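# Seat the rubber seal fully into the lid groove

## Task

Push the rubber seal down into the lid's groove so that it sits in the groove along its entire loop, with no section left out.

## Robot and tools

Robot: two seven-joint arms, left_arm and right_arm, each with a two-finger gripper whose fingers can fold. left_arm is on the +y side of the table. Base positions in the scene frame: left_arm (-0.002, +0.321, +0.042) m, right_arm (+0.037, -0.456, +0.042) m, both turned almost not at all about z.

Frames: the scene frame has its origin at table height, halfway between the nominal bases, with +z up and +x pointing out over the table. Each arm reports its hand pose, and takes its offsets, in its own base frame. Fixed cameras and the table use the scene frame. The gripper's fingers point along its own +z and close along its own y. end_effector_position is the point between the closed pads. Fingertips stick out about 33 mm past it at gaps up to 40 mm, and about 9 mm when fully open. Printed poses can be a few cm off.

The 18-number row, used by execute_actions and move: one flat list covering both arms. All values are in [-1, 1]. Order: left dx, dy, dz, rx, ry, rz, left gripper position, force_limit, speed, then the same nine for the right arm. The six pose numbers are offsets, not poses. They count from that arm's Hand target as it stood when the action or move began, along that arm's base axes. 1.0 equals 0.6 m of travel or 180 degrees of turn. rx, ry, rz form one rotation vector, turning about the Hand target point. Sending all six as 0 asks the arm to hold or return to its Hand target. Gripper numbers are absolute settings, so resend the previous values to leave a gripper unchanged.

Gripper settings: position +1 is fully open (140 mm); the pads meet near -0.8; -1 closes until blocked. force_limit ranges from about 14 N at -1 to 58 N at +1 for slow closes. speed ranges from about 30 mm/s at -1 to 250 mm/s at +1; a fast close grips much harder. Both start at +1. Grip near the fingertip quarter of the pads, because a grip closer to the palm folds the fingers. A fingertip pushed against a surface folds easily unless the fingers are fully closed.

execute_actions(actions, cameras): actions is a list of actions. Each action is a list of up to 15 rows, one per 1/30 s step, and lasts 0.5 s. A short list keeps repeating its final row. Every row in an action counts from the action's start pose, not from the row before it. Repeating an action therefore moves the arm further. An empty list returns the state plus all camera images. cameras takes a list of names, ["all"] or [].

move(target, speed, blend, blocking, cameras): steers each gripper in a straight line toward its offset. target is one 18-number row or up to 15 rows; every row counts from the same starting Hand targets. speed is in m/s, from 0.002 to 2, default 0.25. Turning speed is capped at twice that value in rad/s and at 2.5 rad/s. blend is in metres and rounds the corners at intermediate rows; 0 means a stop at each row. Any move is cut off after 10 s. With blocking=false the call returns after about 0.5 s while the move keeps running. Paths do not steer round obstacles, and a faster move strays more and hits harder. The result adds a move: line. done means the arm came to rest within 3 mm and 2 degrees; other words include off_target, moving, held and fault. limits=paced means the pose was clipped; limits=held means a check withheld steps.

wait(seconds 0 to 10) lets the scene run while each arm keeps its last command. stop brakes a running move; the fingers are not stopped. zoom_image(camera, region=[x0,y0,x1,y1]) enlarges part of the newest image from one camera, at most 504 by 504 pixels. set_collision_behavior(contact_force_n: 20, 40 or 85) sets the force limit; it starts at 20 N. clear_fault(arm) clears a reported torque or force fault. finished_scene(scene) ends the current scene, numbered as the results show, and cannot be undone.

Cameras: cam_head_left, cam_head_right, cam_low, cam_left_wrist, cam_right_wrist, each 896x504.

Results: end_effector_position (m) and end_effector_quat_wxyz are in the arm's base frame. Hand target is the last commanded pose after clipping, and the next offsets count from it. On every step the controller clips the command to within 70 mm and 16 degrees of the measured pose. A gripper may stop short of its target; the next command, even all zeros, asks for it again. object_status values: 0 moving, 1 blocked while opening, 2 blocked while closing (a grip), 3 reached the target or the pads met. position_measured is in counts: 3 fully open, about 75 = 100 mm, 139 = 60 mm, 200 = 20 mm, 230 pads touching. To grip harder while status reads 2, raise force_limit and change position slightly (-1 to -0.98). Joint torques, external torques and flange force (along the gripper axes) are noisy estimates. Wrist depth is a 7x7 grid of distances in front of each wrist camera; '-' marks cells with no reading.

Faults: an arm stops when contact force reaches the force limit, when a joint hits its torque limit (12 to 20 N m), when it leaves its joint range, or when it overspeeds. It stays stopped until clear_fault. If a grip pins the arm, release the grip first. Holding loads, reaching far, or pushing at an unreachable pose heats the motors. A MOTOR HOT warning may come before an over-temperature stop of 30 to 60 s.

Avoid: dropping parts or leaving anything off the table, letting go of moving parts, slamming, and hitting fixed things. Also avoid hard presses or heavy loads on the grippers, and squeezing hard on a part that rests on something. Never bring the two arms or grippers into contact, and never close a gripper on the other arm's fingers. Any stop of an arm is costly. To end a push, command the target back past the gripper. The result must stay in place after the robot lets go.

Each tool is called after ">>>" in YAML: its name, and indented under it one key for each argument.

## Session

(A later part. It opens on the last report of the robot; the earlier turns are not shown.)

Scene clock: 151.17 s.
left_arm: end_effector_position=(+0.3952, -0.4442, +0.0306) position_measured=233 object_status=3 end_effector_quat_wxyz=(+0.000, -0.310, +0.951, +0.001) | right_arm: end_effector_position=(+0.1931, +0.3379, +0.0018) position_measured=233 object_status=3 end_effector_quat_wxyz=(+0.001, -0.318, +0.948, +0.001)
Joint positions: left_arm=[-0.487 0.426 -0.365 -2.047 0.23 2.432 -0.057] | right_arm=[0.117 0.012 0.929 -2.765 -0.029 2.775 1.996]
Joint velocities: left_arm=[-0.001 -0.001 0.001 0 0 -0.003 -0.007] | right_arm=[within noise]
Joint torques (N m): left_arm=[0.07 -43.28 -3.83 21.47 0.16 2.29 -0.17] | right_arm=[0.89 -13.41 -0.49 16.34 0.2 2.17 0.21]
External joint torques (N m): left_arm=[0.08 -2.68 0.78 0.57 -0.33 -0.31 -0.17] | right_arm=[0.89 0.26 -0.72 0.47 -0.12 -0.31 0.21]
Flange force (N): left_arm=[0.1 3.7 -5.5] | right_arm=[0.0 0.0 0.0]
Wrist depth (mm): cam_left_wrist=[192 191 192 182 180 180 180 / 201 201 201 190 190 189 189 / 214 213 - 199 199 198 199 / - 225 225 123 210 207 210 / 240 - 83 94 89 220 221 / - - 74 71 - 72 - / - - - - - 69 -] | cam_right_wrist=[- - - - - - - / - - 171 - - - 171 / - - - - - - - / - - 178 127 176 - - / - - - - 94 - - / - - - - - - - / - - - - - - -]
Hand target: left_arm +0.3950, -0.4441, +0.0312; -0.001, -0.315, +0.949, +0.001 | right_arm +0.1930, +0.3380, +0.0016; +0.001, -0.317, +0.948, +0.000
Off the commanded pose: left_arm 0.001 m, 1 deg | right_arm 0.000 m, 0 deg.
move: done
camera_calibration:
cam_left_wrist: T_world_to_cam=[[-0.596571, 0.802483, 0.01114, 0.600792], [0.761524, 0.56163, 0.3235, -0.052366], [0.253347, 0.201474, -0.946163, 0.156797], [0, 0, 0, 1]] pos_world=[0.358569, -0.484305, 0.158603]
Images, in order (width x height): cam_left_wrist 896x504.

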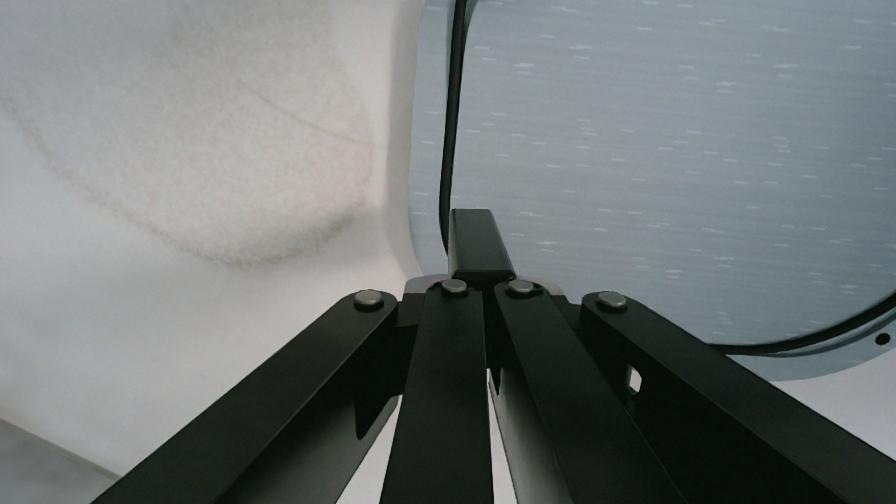

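>>> move:
  target:
    - [0.0088,-0.0122,-0.035,0,0,0,-1,1,0,0,0,0,0,0,0,-1,0,0]
    - [0.0088,-0.0122,-0.0613,0,0,0,-1,1,0,0,0,0,0,0,0,-1,0,0]
    - [0.0088,-0.0122,-0.035,0,0,0,-1,1,0,0,0,0,0,0,0,-1,0,0]
    - [-0.0097,-0.0235,-0.035,0,0,0,-1,1,0,0,0,0,0,0,0,-1,0,0]
    - [-0.0097,-0.0235,-0.0613,0,0,0,-1,1,0,0,0,0,0,0,0,-1,0,0]
    - [-0.0097,-0.0235,0.05,0,0,0,-1,1,0,0,0,0,0,0,0,-1,0,0]
    - [0.15,-0.0235,0.15,0,0,0,-1,1,0,0,0,0,0,0,0,-1,0,0]
  speed: [0.06,0.03,0.06,0.08,0.03,0.08,0.15]
  blend: [0,0,0,0,0,0.02,0]
  cameras: ["cam_head_left","cam_right_wrist"]

>>> zoom_image:
  camera: "cam_head_left"
  region: [470, 280, 630, 420]

Scene clock: 157.80 s.
left_arm: end_effector_position=(+0.4853, -0.4590, +0.1226) position_measured=233 object_status=3 end_effector_quat_wxyz=(-0.001, -0.319, +0.948, -0.001) | right_arm: end_effector_position=(+0.1931, +0.3379, +0.0018) position_measured=233 object_status=3 end_effector_quat_wxyz=(+0.001, -0.318, +0.948, +0.001)
Joint positions: left_arm=[-0.444 0.481 -0.364 -1.689 0.193 2.134 0.047] | right_arm=[0.117 0.012 0.929 -2.765 -0.029 2.775 1.996]
Joint velocities: left_arm=[0.001 0 0 -0.002 0.001 -0.001 0.006] | right_arm=[within noise]
Joint torques (N m): left_arm=[0.23 -47.33 -4.97 24.17 0.93 2.21 0.38] | right_arm=[0.91 -13.51 -0.54 16.35 0.19 2.16 0.17]
External joint torques (N m): left_arm=[0.08 -2.07 -0.02 0.44 0.29 -0.38 0.38] | right_arm=[0.94 0.16 -0.74 0.51 -0.13 -0.31 0.17]
Flange force (N): left_arm=[-0.2 3.6 -3.6] | right_arm=[0.0 0.0 0.0]
Wrist depth (mm): cam_left_wrist=[- - - - 260 263 268 / - - - - 275 280 279 / - 292 312 308 306 292 289 / 1260 - 324 123 323 - - / 1305 1298 82 94 89 84 - / - - 74 71 - 72 - / - - - - - 69 -] | cam_right_wrist=[- 160 - - - - 161 / - - - - - - - / - - - - - 175 - / - - 178 141 177 - - / - - - - 94 186 - / - - - - - - - / - - - - - - -]
Hand target: left_arm +0.4850, -0.4582, +0.1212; -0.001, -0.315, +0.949, +0.001 | right_arm +0.1930, +0.3380, +0.0016; +0.001, -0.317, +0.948, +0.000
Off the commanded pose: left_arm 0.002 m, 1 deg | right_arm 0.000 m, 0 deg.
move: done
camera_calibration:
cam_right_wrist: T_world_to_cam=[[-0.609927, 0.792419, 0.00780285, -0.145029], [0.746001, 0.570822, 0.342995, -0.33889], [0.267342, 0.215023, -0.939305, 0.0224434], [0, 0, 0, 1]] pos_world=[0.158355, 0.303544, 0.138451]
Images, in order (width x height): cam_head_left 896x504, cam_right_wrist 896x504.

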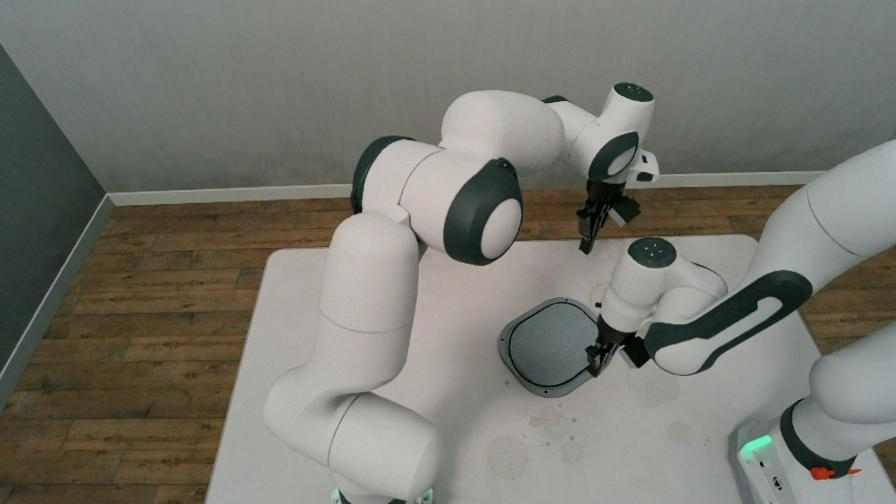

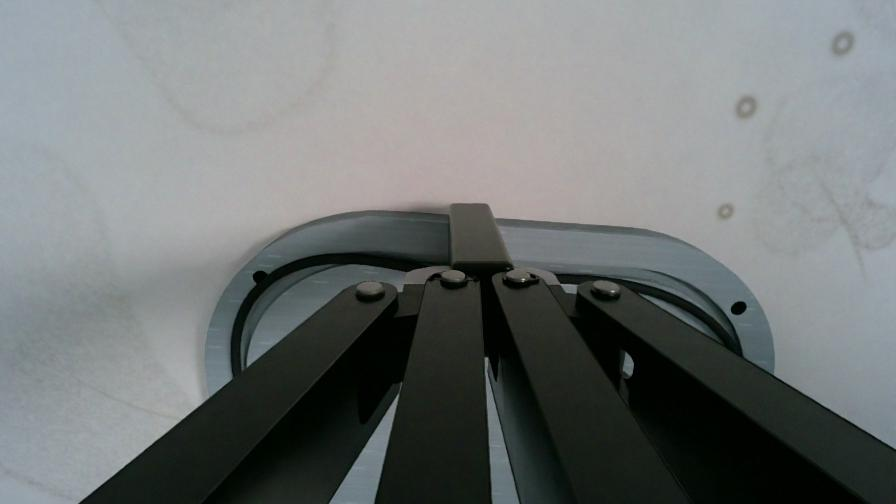

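Scaled by 3.150 from the camera's 896x504 image, which has a finer 1280x720 frame.

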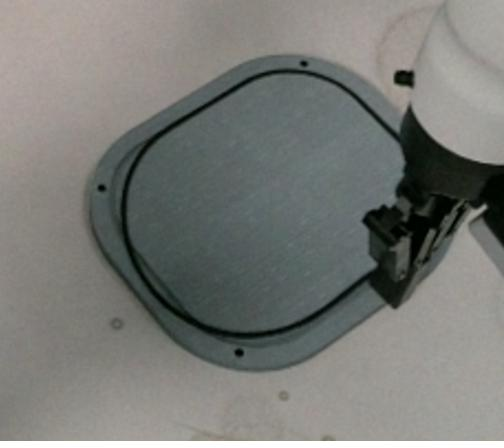

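>>> move:
  target:
    - [0,0,0,0,0,0,-1,1,0,-0.006,-0.0045,0.02,0,0,0,-1,0,0]
    - [0,0,0,0,0,0,-1,1,0,-0.02,-0.0154,0.06,0,0,0,-1,0,0]
  speed: 0.08
  cameras: ["cam_head_left","cam_head_right","cam_right_wrist"]

>>> zoom_image:
  camera: "cam_head_left"
  region: [470, 280, 630, 420]

>>> zoom_image:
  camera: "cam_right_wrist"
  region: [240, 180, 680, 440]

Scene clock: 160.53 s.
left_arm: end_effector_position=(+0.4853, -0.4590, +0.1226) position_measured=233 object_status=3 end_effector_quat_wxyz=(-0.001, -0.318, +0.948, -0.001) | right_arm: end_effector_position=(+0.1821, +0.3300, +0.0381) position_measured=233 object_status=3 end_effector_quat_wxyz=(+0.002, -0.315, +0.949, +0.001)
Joint positions: left_arm=[-0.444 0.481 -0.364 -1.689 0.193 2.134 0.049] | right_arm=[0.294 -0.206 0.84 -2.794 0.318 2.638 1.773]
Joint velocities: left_arm=[within noise] | right_arm=[0.002 0.001 0 0 0.001 0 -0.007]
Joint torques (N m): left_arm=[0.26 -47.46 -4.62 24.23 0.78 2.27 0.35] | right_arm=[1.38 -12.51 -4.47 17.66 0.45 2.16 -0.22]
External joint torques (N m): left_arm=[0.2 -2.3 0.38 0.6 0.14 -0.3 0.35] | right_arm=[1.32 -0.66 -0.94 -0.15 0.05 -0.31 -0.22]
Flange force (N): left_arm=[-0.4 3.8 -3.8] | right_arm=[8.2 -3.6 -9.7]
Wrist depth (mm): cam_left_wrist=[280 276 280 280 265 264 266 / - 292 - - 281 269 271 / 1212 - - 311 294 291 294 / 1230 1248 - 124 - - 323 / 1325 1279 82 94 89 84 - / - - 74 71 - 72 - / - - - - - 69 -] | cam_right_wrist=[- 181 - - - - - / - - - - - - - / - - - 215 - - - / - - 214 126 215 - - / - - - - 94 - - / - - - - - - - / - - - - - - -]
Hand target: left_arm +0.4850, -0.4582, +0.1212; -0.001, -0.315, +0.949, +0.001 | right_arm +0.1810, +0.3287, +0.0376; +0.001, -0.317, +0.948, +0.000
Off the commanded pose: left_arm 0.002 m, 0 deg | right_arm 0.002 m, 0 deg.
move: done
camera_calibration:
cam_right_wrist: T_world_to_cam=[[-0.605119, 0.796099, 0.00758751, -0.147758], [0.749044, 0.566072, 0.344232, -0.337697], [0.269747, 0.213985, -0.938854, 0.0610189], [0, 0, 0, 1]] pos_world=[0.147079, 0.295733, 0.174655]
Images, in order (width x height): cam_head_left 896x504, cam_head_right 896x504, cam_right_wrist 896x504.

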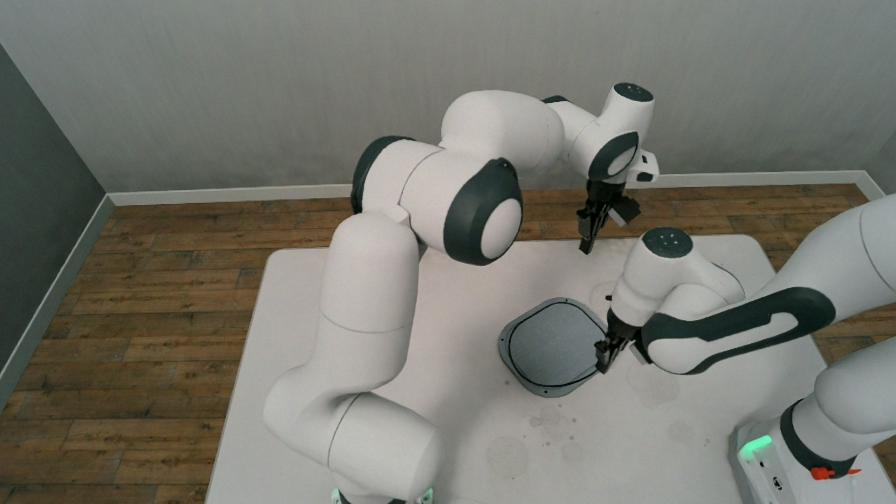

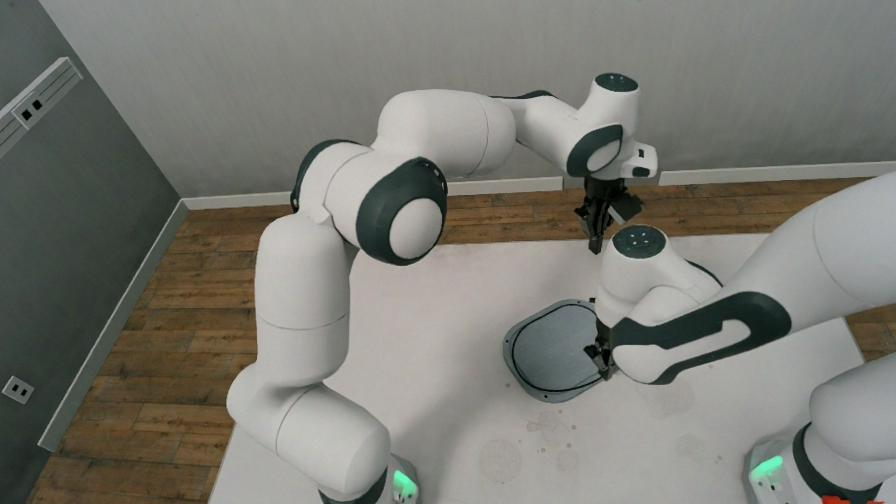

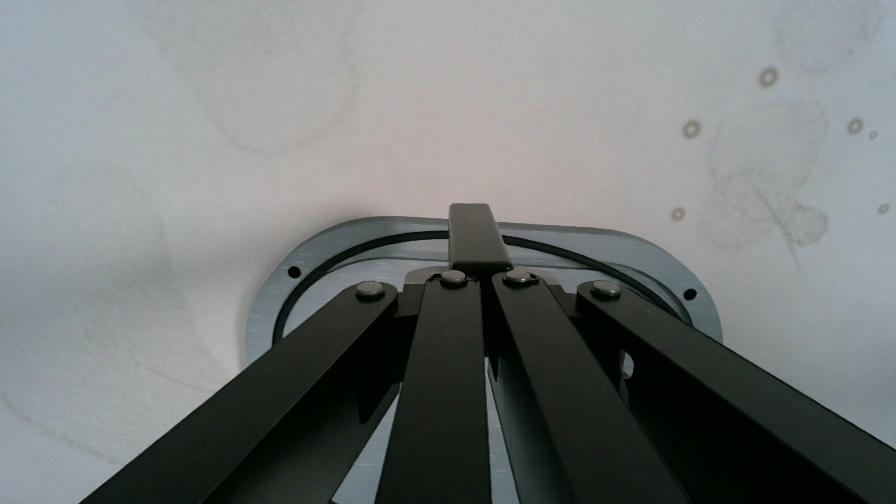

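Scaled by 3.150 from the camera's 896x504 image, which has a finer 1280x720 frame.

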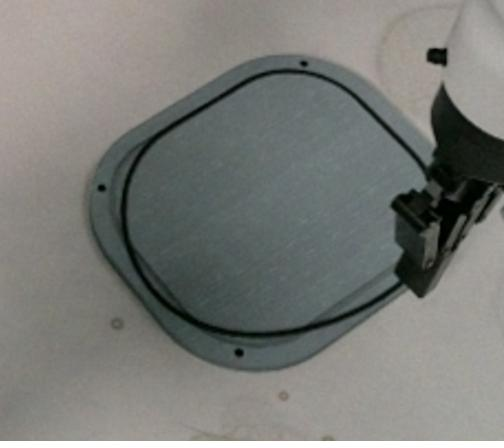

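Scaled by 1.145 from the camera's 896x504 image, which has a finer 1280x720 frame.

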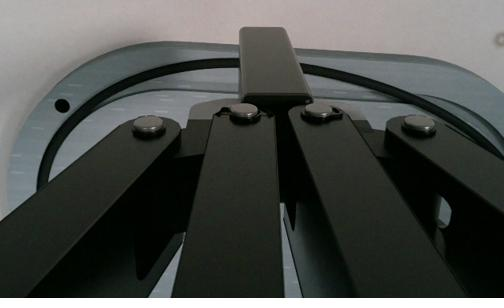

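>>> move:
  target:
    - [0,0,0,0,0,0,-1,1,0,-0.0317,-0.0233,0,0,0,0,-1,0,0]
    - [-0.20,0.14,-0.05,0,0,0,-1,1,0,-0.0317,-0.0233,-0.06,0,0,0,-1,0,0]
    - [-0.3617,0.256,-0.102,0,0,-0.0233,-1,1,0,0.0258,0.0197,-0.06,0,0,0,-1,0,0]
  speed: [0.08,0.15,0.1]
  cameras: ["cam_head_left","cam_left_wrist","cam_right_wrist"]

>>> zoom_image:
  camera: "cam_left_wrist"
  region: [380, 0, 680, 280]

Scene clock: 166.33 s.
left_arm: end_effector_position=(+0.2676, -0.3039, +0.0594) position_measured=233 object_status=3 end_effector_quat_wxyz=(-0.001, -0.282, +0.960, +0.003) | right_arm: end_effector_position=(+0.1972, +0.3402, +0.0019) position_measured=233 object_status=3 end_effector_quat_wxyz=(+0.001, -0.318, +0.948, +0.001)
Joint positions: left_arm=[-0.425 -0.139 -0.441 -2.695 -0.105 2.56 0.226] | right_arm=[0.128 0.026 0.905 -2.753 -0.056 2.772 2.009]
Joint velocities: left_arm=[0 0 -0.001 0 -0.001 0 0.005] | right_arm=[0.001 -0.002 -0.001 -0.001 0.001 0.001 0.006]
Joint torques (N m): left_arm=[-0.22 -23.2 1.78 18.98 0.07 2.58 0.37] | right_arm=[1.4 -14.04 -0.34 16.43 0.08 2.15 0.25]
External joint torques (N m): left_arm=[-0.28 -2.63 0.38 -0.33 -0.33 0 0.37] | right_arm=[1.37 0.37 -0.87 0.59 -0.24 -0.31 0.25]
Flange force (N): left_arm=[0.9 10.5 -8.9] | right_arm=[0.0 0.0 0.0]
Wrist depth (mm): cam_left_wrist=[210 209 209 210 216 223 222 / 219 219 220 219 229 228 228 / 230 230 230 227 234 - - / 244 239 242 123 255 260 255 / 268 259 83 94 89 89 272 / - - 74 71 - 72 299 / - - - - - 69 -] | cam_right_wrist=[- 161 - 161 - - - / - - - - - 169 - / - - - - - - - / - - 177 126 175 - - / - - - - 94 186 - / - - - - - - - / - - - - - - -]
Hand target: left_arm +0.2680, -0.3046, +0.0600; -0.001, -0.280, +0.960, +0.001 | right_arm +0.1965, +0.3406, +0.0016; +0.001, -0.317, +0.948, +0.000
Off the commanded pose: left_arm 0.001 m, 0 deg | right_arm 0.001 m, 0 deg.
move: done
camera_calibration:
cam_left_wrist: T_world_to_cam=[[-0.548091, 0.83626, 0.0162934, 0.408799], [0.794347, 0.514323, 0.323241, -0.0665059], [0.261934, 0.190108, -0.946176, 0.182275], [0, 0, 0, 1]] pos_world=[0.229144, -0.342309, 0.187301]
cam_right_wrist: T_world_to_cam=[[-0.609698, 0.792588, 0.00853957, -0.144397], [0.746266, 0.570368, 0.343173, -0.343209], [0.267124, 0.215605, -0.939233, 0.0206982], [0, 0, 0, 1]] pos_world=[0.162558, 0.30574, 0.138454]
Images, in order (width x height): cam_head_left 896x504, cam_left_wrist 896x504, cam_right_wrist 896x504.

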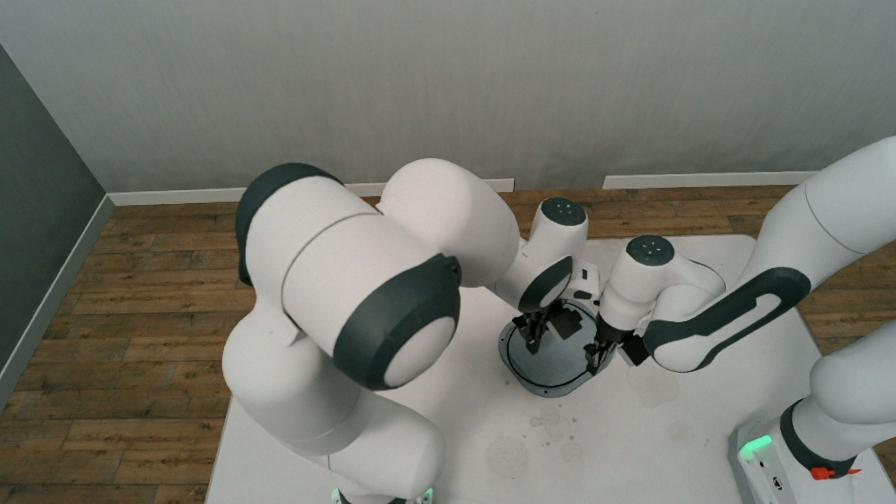

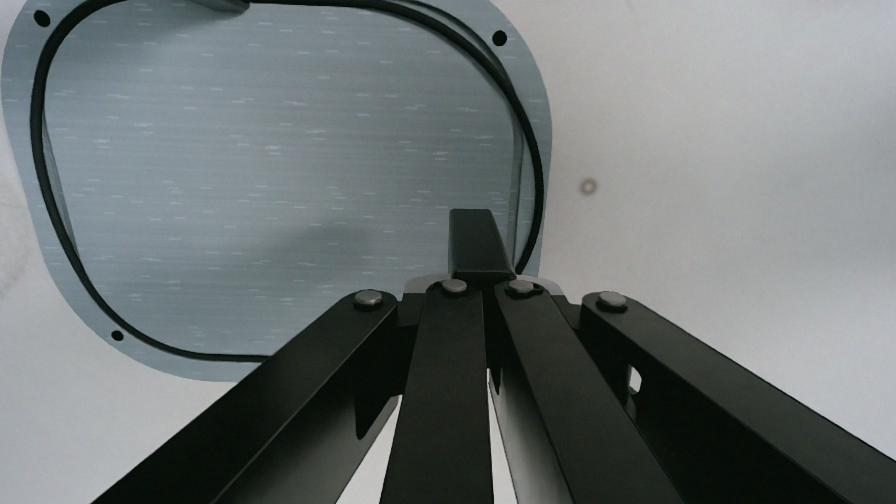

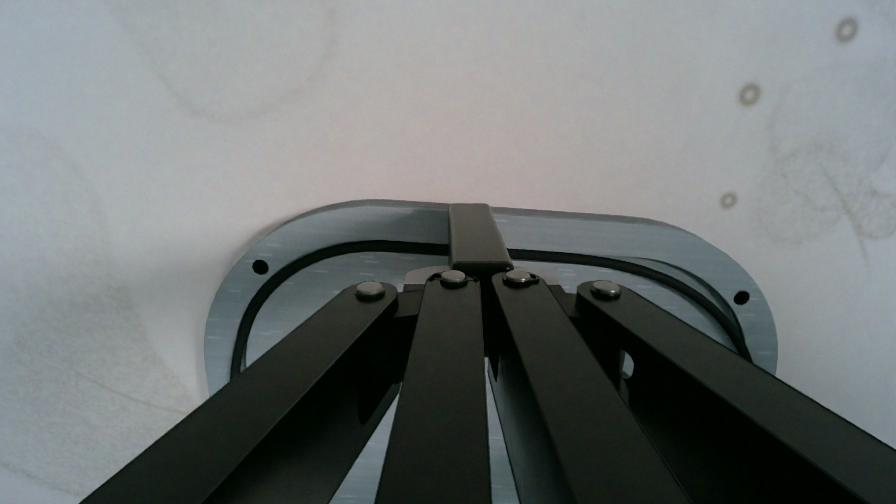

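Scaled by 1.680 from the camera's 896x504 image, which has a finer 1280x720 frame.

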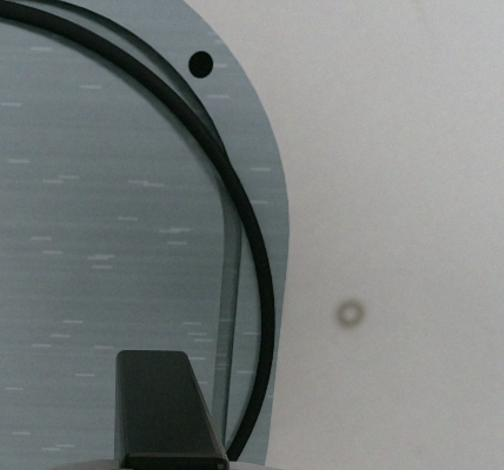

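>>> move:
  target:
    - [-0.0488,0.0795,0,0,0,0,-1,1,0,0,0,0,0,0,0,-1,0,0]
    - [-0.0488,0.0795,-0.0978,0,0,0,-1,1,0,0,0,0,0,0,0,-1,0,0]
    - [-0.0276,0.045,-0.0978,0,0,0,-1,1,0,0,0,0,0,0,0,-1,0,0]
    - [-0.0285,0.0464,-0.08,0,0,0,-1,1,0,0,0,0,0,0,0,-1,0,0]
    - [-0.0227,0.037,-0.08,0,0,0,-1,1,0,0,0,0,0,0,0,-1,0,0]
    - [-0.0227,0.037,-0.109,0,0,0,-1,1,0,0,0,0,0,0,0,-1,0,0]
    - [-0.0227,0.037,-0.05,0,0,0,-1,1,0,0,0,0,0,0,0,-1,0,0]
  speed: [0.12,0.08,0.04,0.06,0.06,0.03,0.08]
  cameras: ["cam_left_wrist","cam_head_left"]

>>> zoom_image:
  camera: "cam_left_wrist"
  region: [380, 0, 680, 280]

>>> zoom_image:
  camera: "cam_head_left"
  region: [470, 280, 630, 420]

Scene clock: 173.80 s.
left_arm: end_effector_position=(+0.2548, -0.2826, +0.0296) position_measured=233 object_status=3 end_effector_quat_wxyz=(+0.000, -0.282, +0.959, +0.001) | right_arm: end_effector_position=(+0.1972, +0.3402, +0.0019) position_measured=233 object_status=3 end_effector_quat_wxyz=(+0.001, -0.317, +0.948, +0.001)
Joint positions: left_arm=[-0.448 -0.114 -0.411 -2.786 -0.099 2.678 0.231] | right_arm=[0.128 0.026 0.905 -2.753 -0.056 2.772 2.011]
Joint velocities: left_arm=[-0.001 0 0 0 0 0 0.007] | right_arm=[within noise]
Joint torques (N m): left_arm=[-0.16 -22.66 1.47 17.63 0.02 2.31 0.21] | right_arm=[0.89 -14.15 0.06 16.37 0.15 2.14 0.21]
External joint torques (N m): left_arm=[-0.11 -2.73 0.57 0.21 -0.32 -0.25 0.21] | right_arm=[0.94 0.29 -0.39 0.54 -0.17 -0.33 0.21]
Flange force (N): left_arm=[0.4 8.3 -11.9] | right_arm=[0.0 0.0 0.0]
Wrist depth (mm): cam_left_wrist=[182 181 184 183 192 193 191 / 191 - 192 190 201 201 197 / 200 199 200 200 212 210 - / 212 211 211 135 223 224 228 / 224 221 83 94 89 230 235 / 237 - 74 71 - 72 246 / - - - - - 69 -] | cam_right_wrist=[- - - - - - - / - - - - - - - / - - - - - - - / - 188 179 140 175 - - / - - - - 94 186 - / 214 - - - - - - / - - - - - - -]
Hand target: left_arm +0.2543, -0.2824, +0.0300; -0.001, -0.280, +0.960, +0.001 | right_arm +0.1965, +0.3405, +0.0017; +0.001, -0.317, +0.948, +0.001
Off the commanded pose: left_arm 0.001 m, 0 deg | right_arm 0.001 m, 0 deg.
move: done
camera_calibration:
cam_left_wrist: T_world_to_cam=[[-0.548409, 0.836126, 0.0118359, 0.384517], [0.79327, 0.515718, 0.323662, -0.0569428], [0.264518, 0.186888, -0.946099, 0.151912], [0, 0, 0, 1]] pos_world=[0.21586, -0.320529, 0.157603]
Images, in order (width x height): cam_head_left 896x504, cam_left_wrist 896x504.

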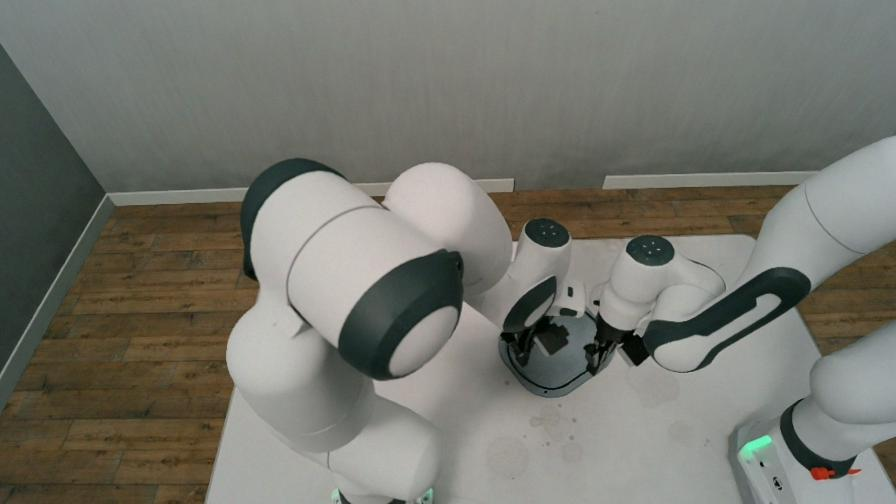

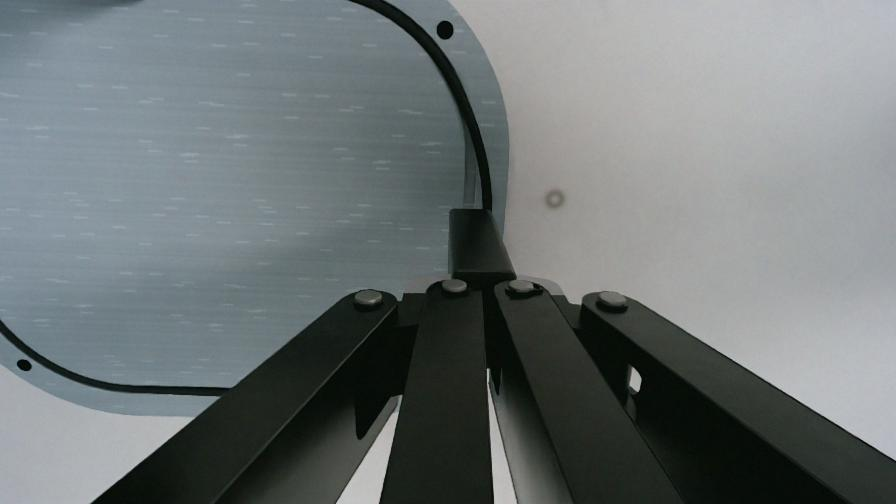

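Scaled by 1.680 from the camera's 896x504 image, which has a finer 1280x720 frame.

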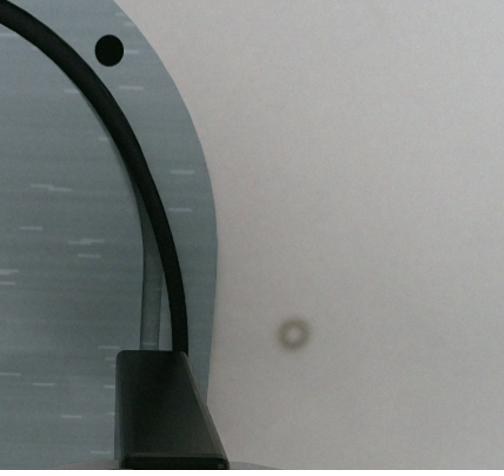

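Scaled by 3.150 from the camera's 896x504 image, which has a finer 1280x720 frame.

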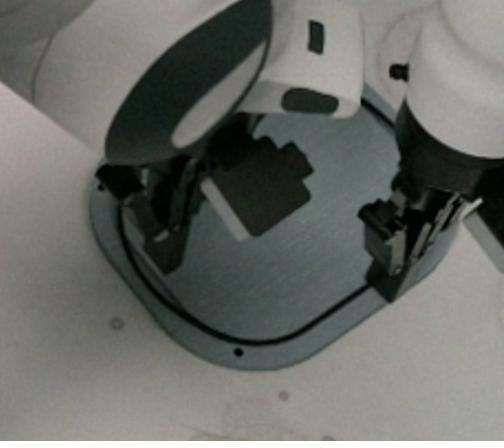

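>>> move:
  target:
    - [-0.055,-0.031,-0.0333,0,0,0,-1,1,0,0,0,0,0,0,0,-1,0,0]
    - [-0.055,-0.031,-0.0592,0,0,0,-1,1,0,0,0,0,0,0,0,-1,0,0]
    - [-0.055,-0.031,0,0,0,0,-1,1,0,0,0,0,0,0,0,-1,0,0]
  speed: [0.08,0.03,0.06]
  cameras: ["cam_left_wrist","cam_right_wrist","cam_head_left"]

>>> zoom_image:
  camera: "cam_left_wrist"
  region: [300, 0, 600, 280]

>>> zoom_image:
  camera: "cam_head_left"
  region: [470, 280, 630, 420]

Scene clock: 178.10 s.
left_arm: end_effector_position=(+0.2217, -0.3011, +0.0296) position_measured=233 object_status=3 end_effector_quat_wxyz=(+0.000, -0.282, +0.960, +0.001) | right_arm: end_effector_position=(+0.1972, +0.3402, +0.0019) position_measured=233 object_status=3 end_effector_quat_wxyz=(+0.001, -0.317, +0.948, +0.001)
Joint positions: left_arm=[-0.501 -0.135 -0.466 -2.806 -0.134 2.679 0.157] | right_arm=[0.128 0.026 0.905 -2.753 -0.056 2.772 2.011]
Joint velocities: left_arm=[0 0 0.001 0.001 0.001 -0.002 0.005] | right_arm=[within noise]
Joint torques (N m): left_arm=[-0.19 -21.54 1.76 17.67 0 2.31 0.33] | right_arm=[0.89 -14.14 0.08 16.37 0.16 2.15 0.2]
External joint torques (N m): left_arm=[-0.15 -2.82 0.56 0.44 -0.33 -0.24 0.33] | right_arm=[0.87 0.32 -0.44 0.48 -0.15 -0.32 0.2]
Flange force (N): left_arm=[-0.5 8.7 -13.1] | right_arm=[0.0 0.0 0.0]
Wrist depth (mm): cam_left_wrist=[153 192 192 - 193 192 191 / 193 191 189 193 200 206 200 / 201 200 200 200 214 212 212 / 212 210 214 135 220 221 220 / 223 - 83 94 89 84 242 / 238 - 74 71 - 72 246 / - - - - - 69 -] | cam_right_wrist=[- - - 163 161 161 - / - - 170 170 - - - / - 180 175 - 177 - - / - - 176 141 174 - - / 201 - - - 94 185 - / 212 - - - - - - / - - - - - - -]
Hand target: left_arm +0.2213, -0.3010, +0.0300; -0.001, -0.280, +0.960, +0.001 | right_arm +0.1965, +0.3405, +0.0017; +0.001, -0.317, +0.948, +0.001
Off the commanded pose: left_arm 0.001 m, 0 deg | right_arm 0.001 m, 0 deg.
move: done
camera_calibration:
cam_left_wrist: T_world_to_cam=[[-0.548247, 0.836231, 0.0119607, 0.381903], [0.793413, 0.515547, 0.323584, -0.0211323], [0.264425, 0.186894, -0.946124, 0.164072], [0, 0, 0, 1]] pos_world=[0.182759, -0.339129, 0.157503]
cam_right_wrist: T_world_to_cam=[[-0.608503, 0.793506, 0.0085488, -0.144928], [0.747131, 0.569244, 0.343157, -0.342934], [0.26743, 0.215199, -0.939239, 0.0207983], [0, 0, 0, 1]] pos_world=[0.162465, 0.305738, 0.138454]
Images, in order (width x height): cam_head_left 896x504, cam_left_wrist 896x504, cam_right_wrist 896x504.

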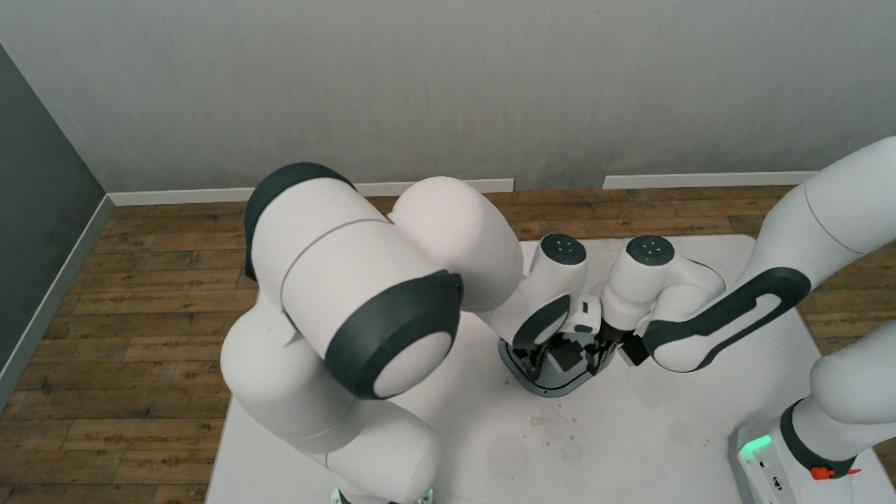

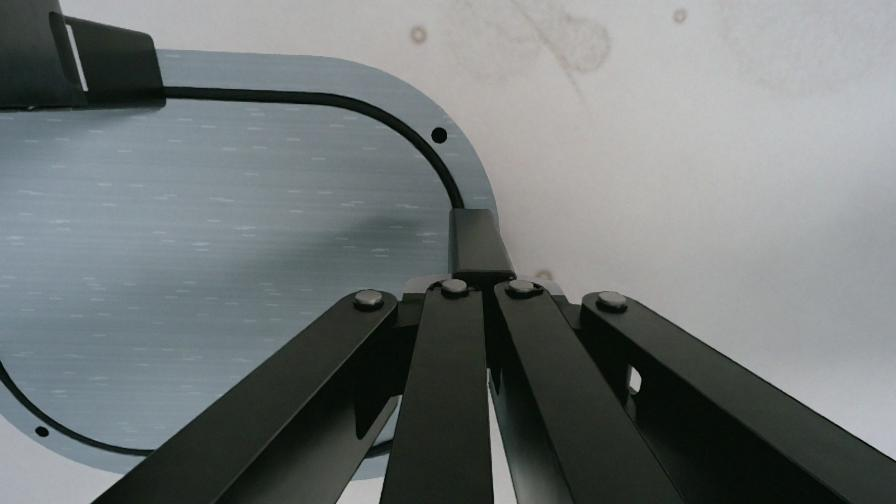

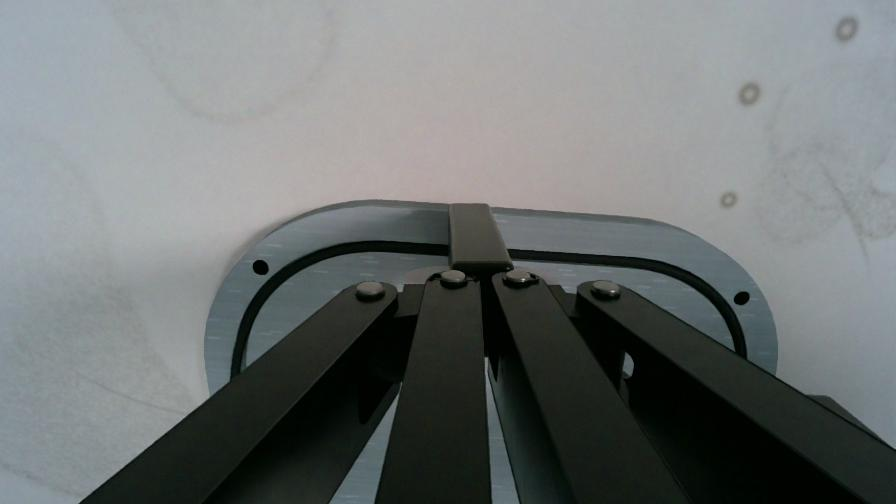

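Scaled by 1.680 from the camera's 896x504 image, which has a finer 1280x720 frame.

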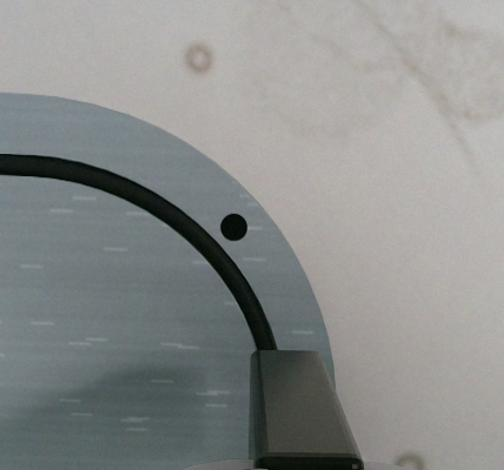

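Scaled by 3.150 from the camera's 896x504 image, which has a finer 1280x720 frame.

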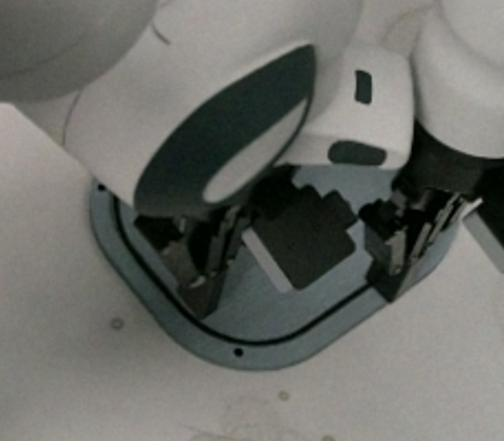

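>>> move:
  target:
    - [-0.02,0.12,0.08,0,0,0,-1,1,0,0,0,0,0,0,0,-1,0,0]
    - [-0.02,0.12,0.08,0,0,0,-1,1,0,-0.002,-0.0015,0.017,0,0,0,-1,0,0]
    - [-0.02,0.12,0.08,0,0,0,-1,1,0,0.018,0.0138,0.017,0,0,0,-1,0,0]
    - [-0.02,0.12,0.08,0,0,0,-1,1,0,0.018,0.0138,-0.0105,0,0,0,-1,0,0]
    - [-0.02,0.12,0.08,0,0,0,-1,1,0,0.018,0.0138,0.05,0,0,0,-1,0,0]
  speed: [0.1,0.06,0.08,0.03,0.06]
  cameras: ["cam_left_wrist","cam_right_wrist","cam_head_left"]

>>> zoom_image:
  camera: "cam_head_left"
  region: [470, 280, 630, 420]

>>> zoom_image:
  camera: "cam_right_wrist"
  region: [200, 160, 700, 440]

Scene clock: 184.13 s.
left_arm: end_effector_position=(+0.2097, -0.2298, +0.0780) position_measured=233 object_status=3 end_effector_quat_wxyz=(-0.001, -0.284, +0.959, +0.000) | right_arm: end_effector_position=(+0.2082, +0.3499, +0.0319) position_measured=233 object_status=3 end_effector_quat_wxyz=(+0.002, -0.316, +0.949, +0.001)
Joint positions: left_arm=[-0.594 -0.505 -0.291 -2.971 -0.228 2.47 0.325] | right_arm=[0.184 -0.072 0.872 -2.708 0.119 2.662 1.878]
Joint velocities: left_arm=[within noise] | right_arm=[-0.001 0 0 0 0 0 -0.005]
Joint torques (N m): left_arm=[0.21 -12.47 2.16 19.94 0.59 2.23 0.31] | right_arm=[1.41 -15.31 -2.36 17.88 0.72 2.15 -0.26]
External joint torques (N m): left_arm=[0.21 -2.29 0.07 -0.16 0.13 -0.32 0.31] | right_arm=[1.44 -1.05 -0.93 0.03 0.32 -0.33 -0.26]
Flange force (N): left_arm=[0.7 9.7 -9.1] | right_arm=[0.0 0.0 0.0]
Wrist depth (mm): cam_left_wrist=[231 230 227 237 243 - 238 / 242 239 240 251 248 250 250 / 251 251 250 263 264 262 262 / 264 261 264 135 276 - - / 284 - 83 94 89 84 291 / - - 74 71 - 72 - / - - - - - 69 -] | cam_right_wrist=[188 - - - - - - / - - - - - 197 - / - - 199 199 201 - - / - - 208 126 207 210 - / - - - - 94 221 236 / - - - - - - - / - - - - - - -]
Hand target: left_arm +0.2093, -0.2290, +0.0780; -0.001, -0.280, +0.960, +0.001 | right_arm +0.2073, +0.3488, +0.0317; +0.001, -0.317, +0.948, +0.001
Off the commanded pose: left_arm 0.001 m, 0 deg | right_arm 0.001 m, 0 deg.
move: done
camera_calibration:
cam_left_wrist: T_world_to_cam=[[-0.551558, 0.834067, 0.0107453, 0.315332], [0.791905, 0.519543, 0.320877, -0.0626686], [0.26205, 0.185491, -0.94706, 0.199968], [0, 0, 0, 1]] pos_world=[0.17115, -0.267542, 0.206102]
cam_right_wrist: T_world_to_cam=[[-0.605915, 0.795487, 0.00820672, -0.147394], [0.748762, 0.566779, 0.343683, -0.366477], [0.268744, 0.214387, -0.93905, 0.0439735], [0, 0, 0, 1]] pos_world=[0.173278, 0.315534, 0.168455]
Images, in order (width x height): cam_head_left 896x504, cam_left_wrist 896x504, cam_right_wrist 896x504.

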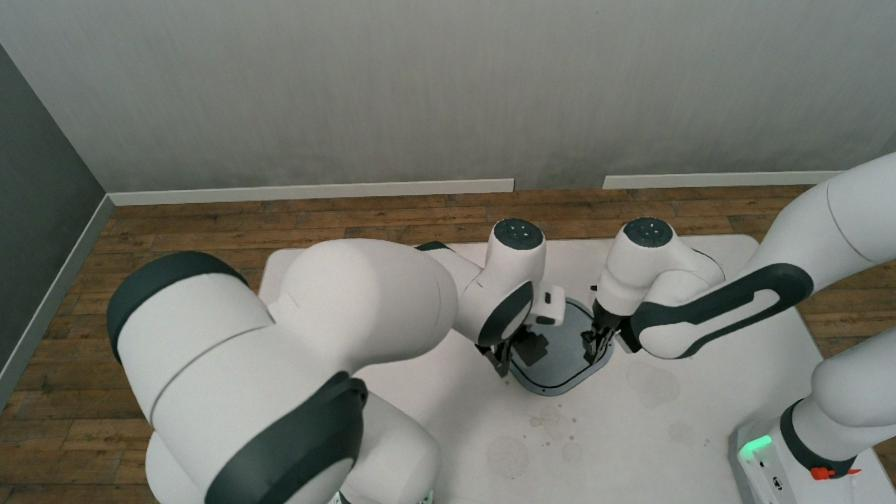

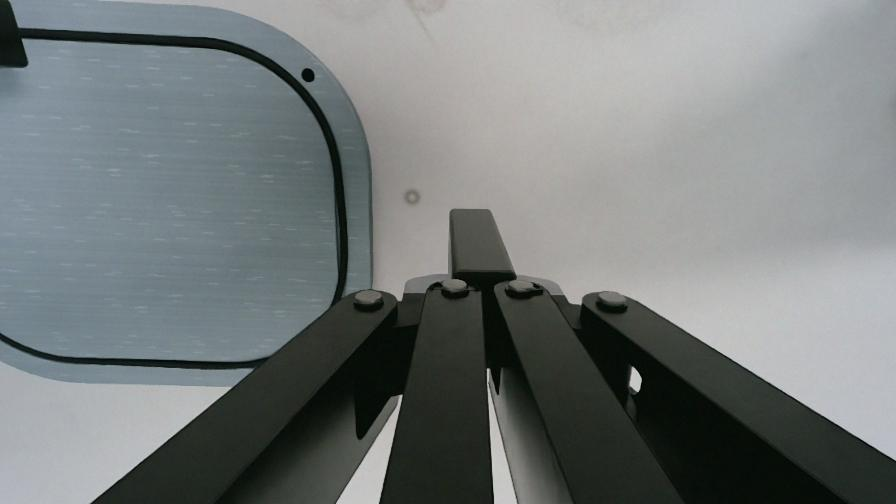

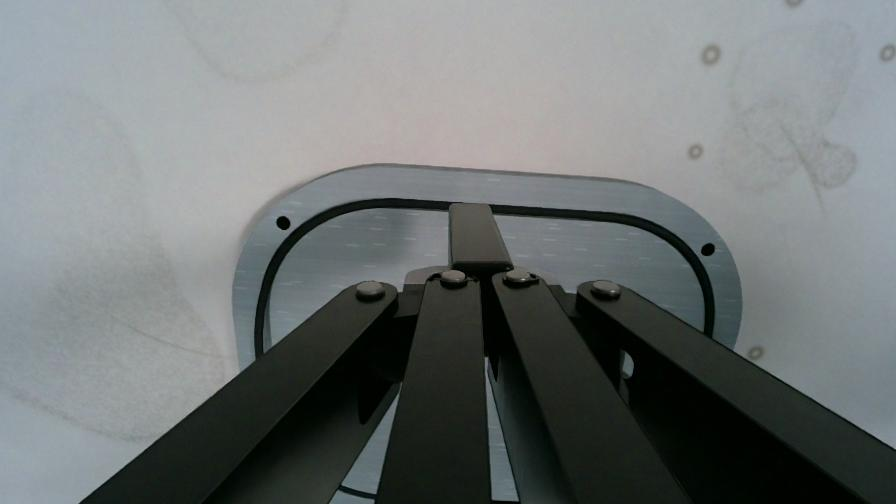

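Scaled by 3.150 from the camera's 896x504 image, which has a finer 1280x720 frame.

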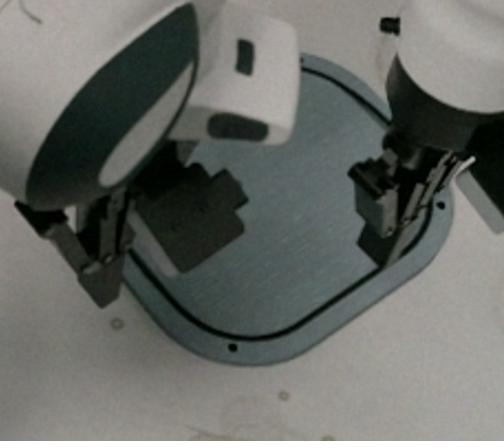

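Scaled by 1.008 from the camera's 896x504 image, which has a finer 1280x720 frame.

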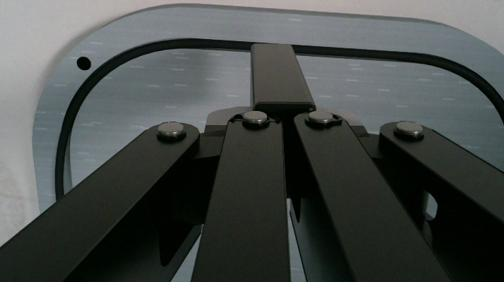

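>>> move:
  target:
    - [0,0.05,0.1,0,0,0,-1,1,0,0.0207,-0.047,-0.036,0,0,0,-1,0,0]
    - [0,0.05,0.1,0,0,0,-1,1,0,0.0207,-0.047,-0.0603,0,0,0,-1,0,0]
    - [0,0.05,0.1,0,0,0,-1,1,0,0.0207,-0.047,-0.036,0,0,0,-1,0,0]
    - [0,0.05,0.1,0,0,0,-1,1,0,0.0527,-0.0813,-0.036,0,0,0,-1,0,0]
    - [0,0.05,0.1,0,0,0,-1,1,0,0.0527,-0.0813,-0.0603,0,0,0,-1,0,0]
    - [0,0.05,0.1,0,0,0,-1,1,0,0.0527,-0.0813,-0.02,0,0,0,-1,0,0]
  speed: [0.08,0.03,0.06,0.08,0.03,0.06]
  cameras: ["cam_right_wrist"]

>>> zoom_image:
  camera: "cam_right_wrist"
  region: [300, 100, 700, 400]

Scene clock: 191.33 s.
left_arm: end_effector_position=(+0.2094, -0.1996, +0.1376) position_measured=233 object_status=3 end_effector_quat_wxyz=(-0.002, -0.283, +0.959, +0.001) | right_arm: end_effector_position=(+0.2396, +0.3005, +0.0195) position_measured=233 object_status=3 end_effector_quat_wxyz=(+0.001, -0.316, +0.949, +0.001)
Joint positions: left_arm=[-0.583 -0.76 -0.203 -2.96 -0.175 2.2 0.369] | right_arm=[0.164 -0.087 0.766 -2.779 0.145 2.715 1.724]
Joint velocities: left_arm=[within noise] | right_arm=[0.001 0.001 -0.001 0 0.002 -0.001 -0.008]
Joint torques (N m): left_arm=[0.1 -7.05 2.03 23.25 0.78 2.25 0.32] | right_arm=[1.39 -16.26 -2.32 17.1 0.67 2.16 -0.27]
External joint torques (N m): left_arm=[0.1 -2.06 0.12 0.13 0.18 -0.3 0.32] | right_arm=[1.46 -1.09 -0.78 0.21 0.32 -0.31 -0.27]
Flange force (N): left_arm=[1.4 9.7 -5.8] | right_arm=[0.0 0.0 0.0]
Wrist depth (mm): cam_left_wrist=[284 287 289 - 291 295 256 / - 296 296 - 315 - 269 / 317 315 320 - - - 322 / 328 330 336 124 - - 333 / 360 343 82 94 89 84 - / 373 - 74 71 - 72 - / - - - - - 69 -] | cam_right_wrist=[176 - - - - - - / - - - - - - - / - - - 198 - 196 198 / - - 208 126 196 196 - / - - - - 94 206 207 / - - - - - - 222 / - - - - - - -]
Hand target: left_arm +0.2093, -0.1990, +0.1380; -0.001, -0.280, +0.960, +0.001 | right_arm +0.2389, +0.3000, +0.0197; +0.001, -0.317, +0.948, +0.001
Off the commanded pose: left_arm 0.001 m, 0 deg | right_arm 0.001 m, 0 deg.
move: done
camera_calibration:
cam_right_wrist: T_world_to_cam=[[-0.605835, 0.795554, 0.00758953, -0.0890694], [0.748933, 0.567061, 0.342843, -0.357856], [0.268447, 0.21339, -0.939362, 0.0349009], [0, 0, 0, 1]] pos_world=[0.20468, 0.266338, 0.156149]
Images, in order (width x height): cam_right_wrist 896x504.

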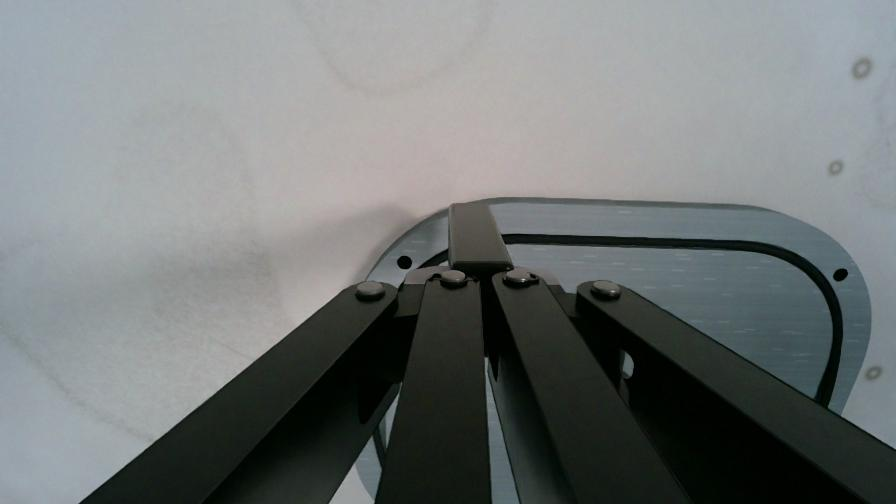

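Scaled by 1.260 from the camera's 896x504 image, which has a finer 1280x720 frame.

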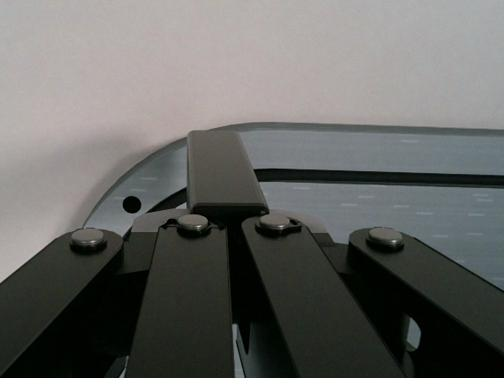

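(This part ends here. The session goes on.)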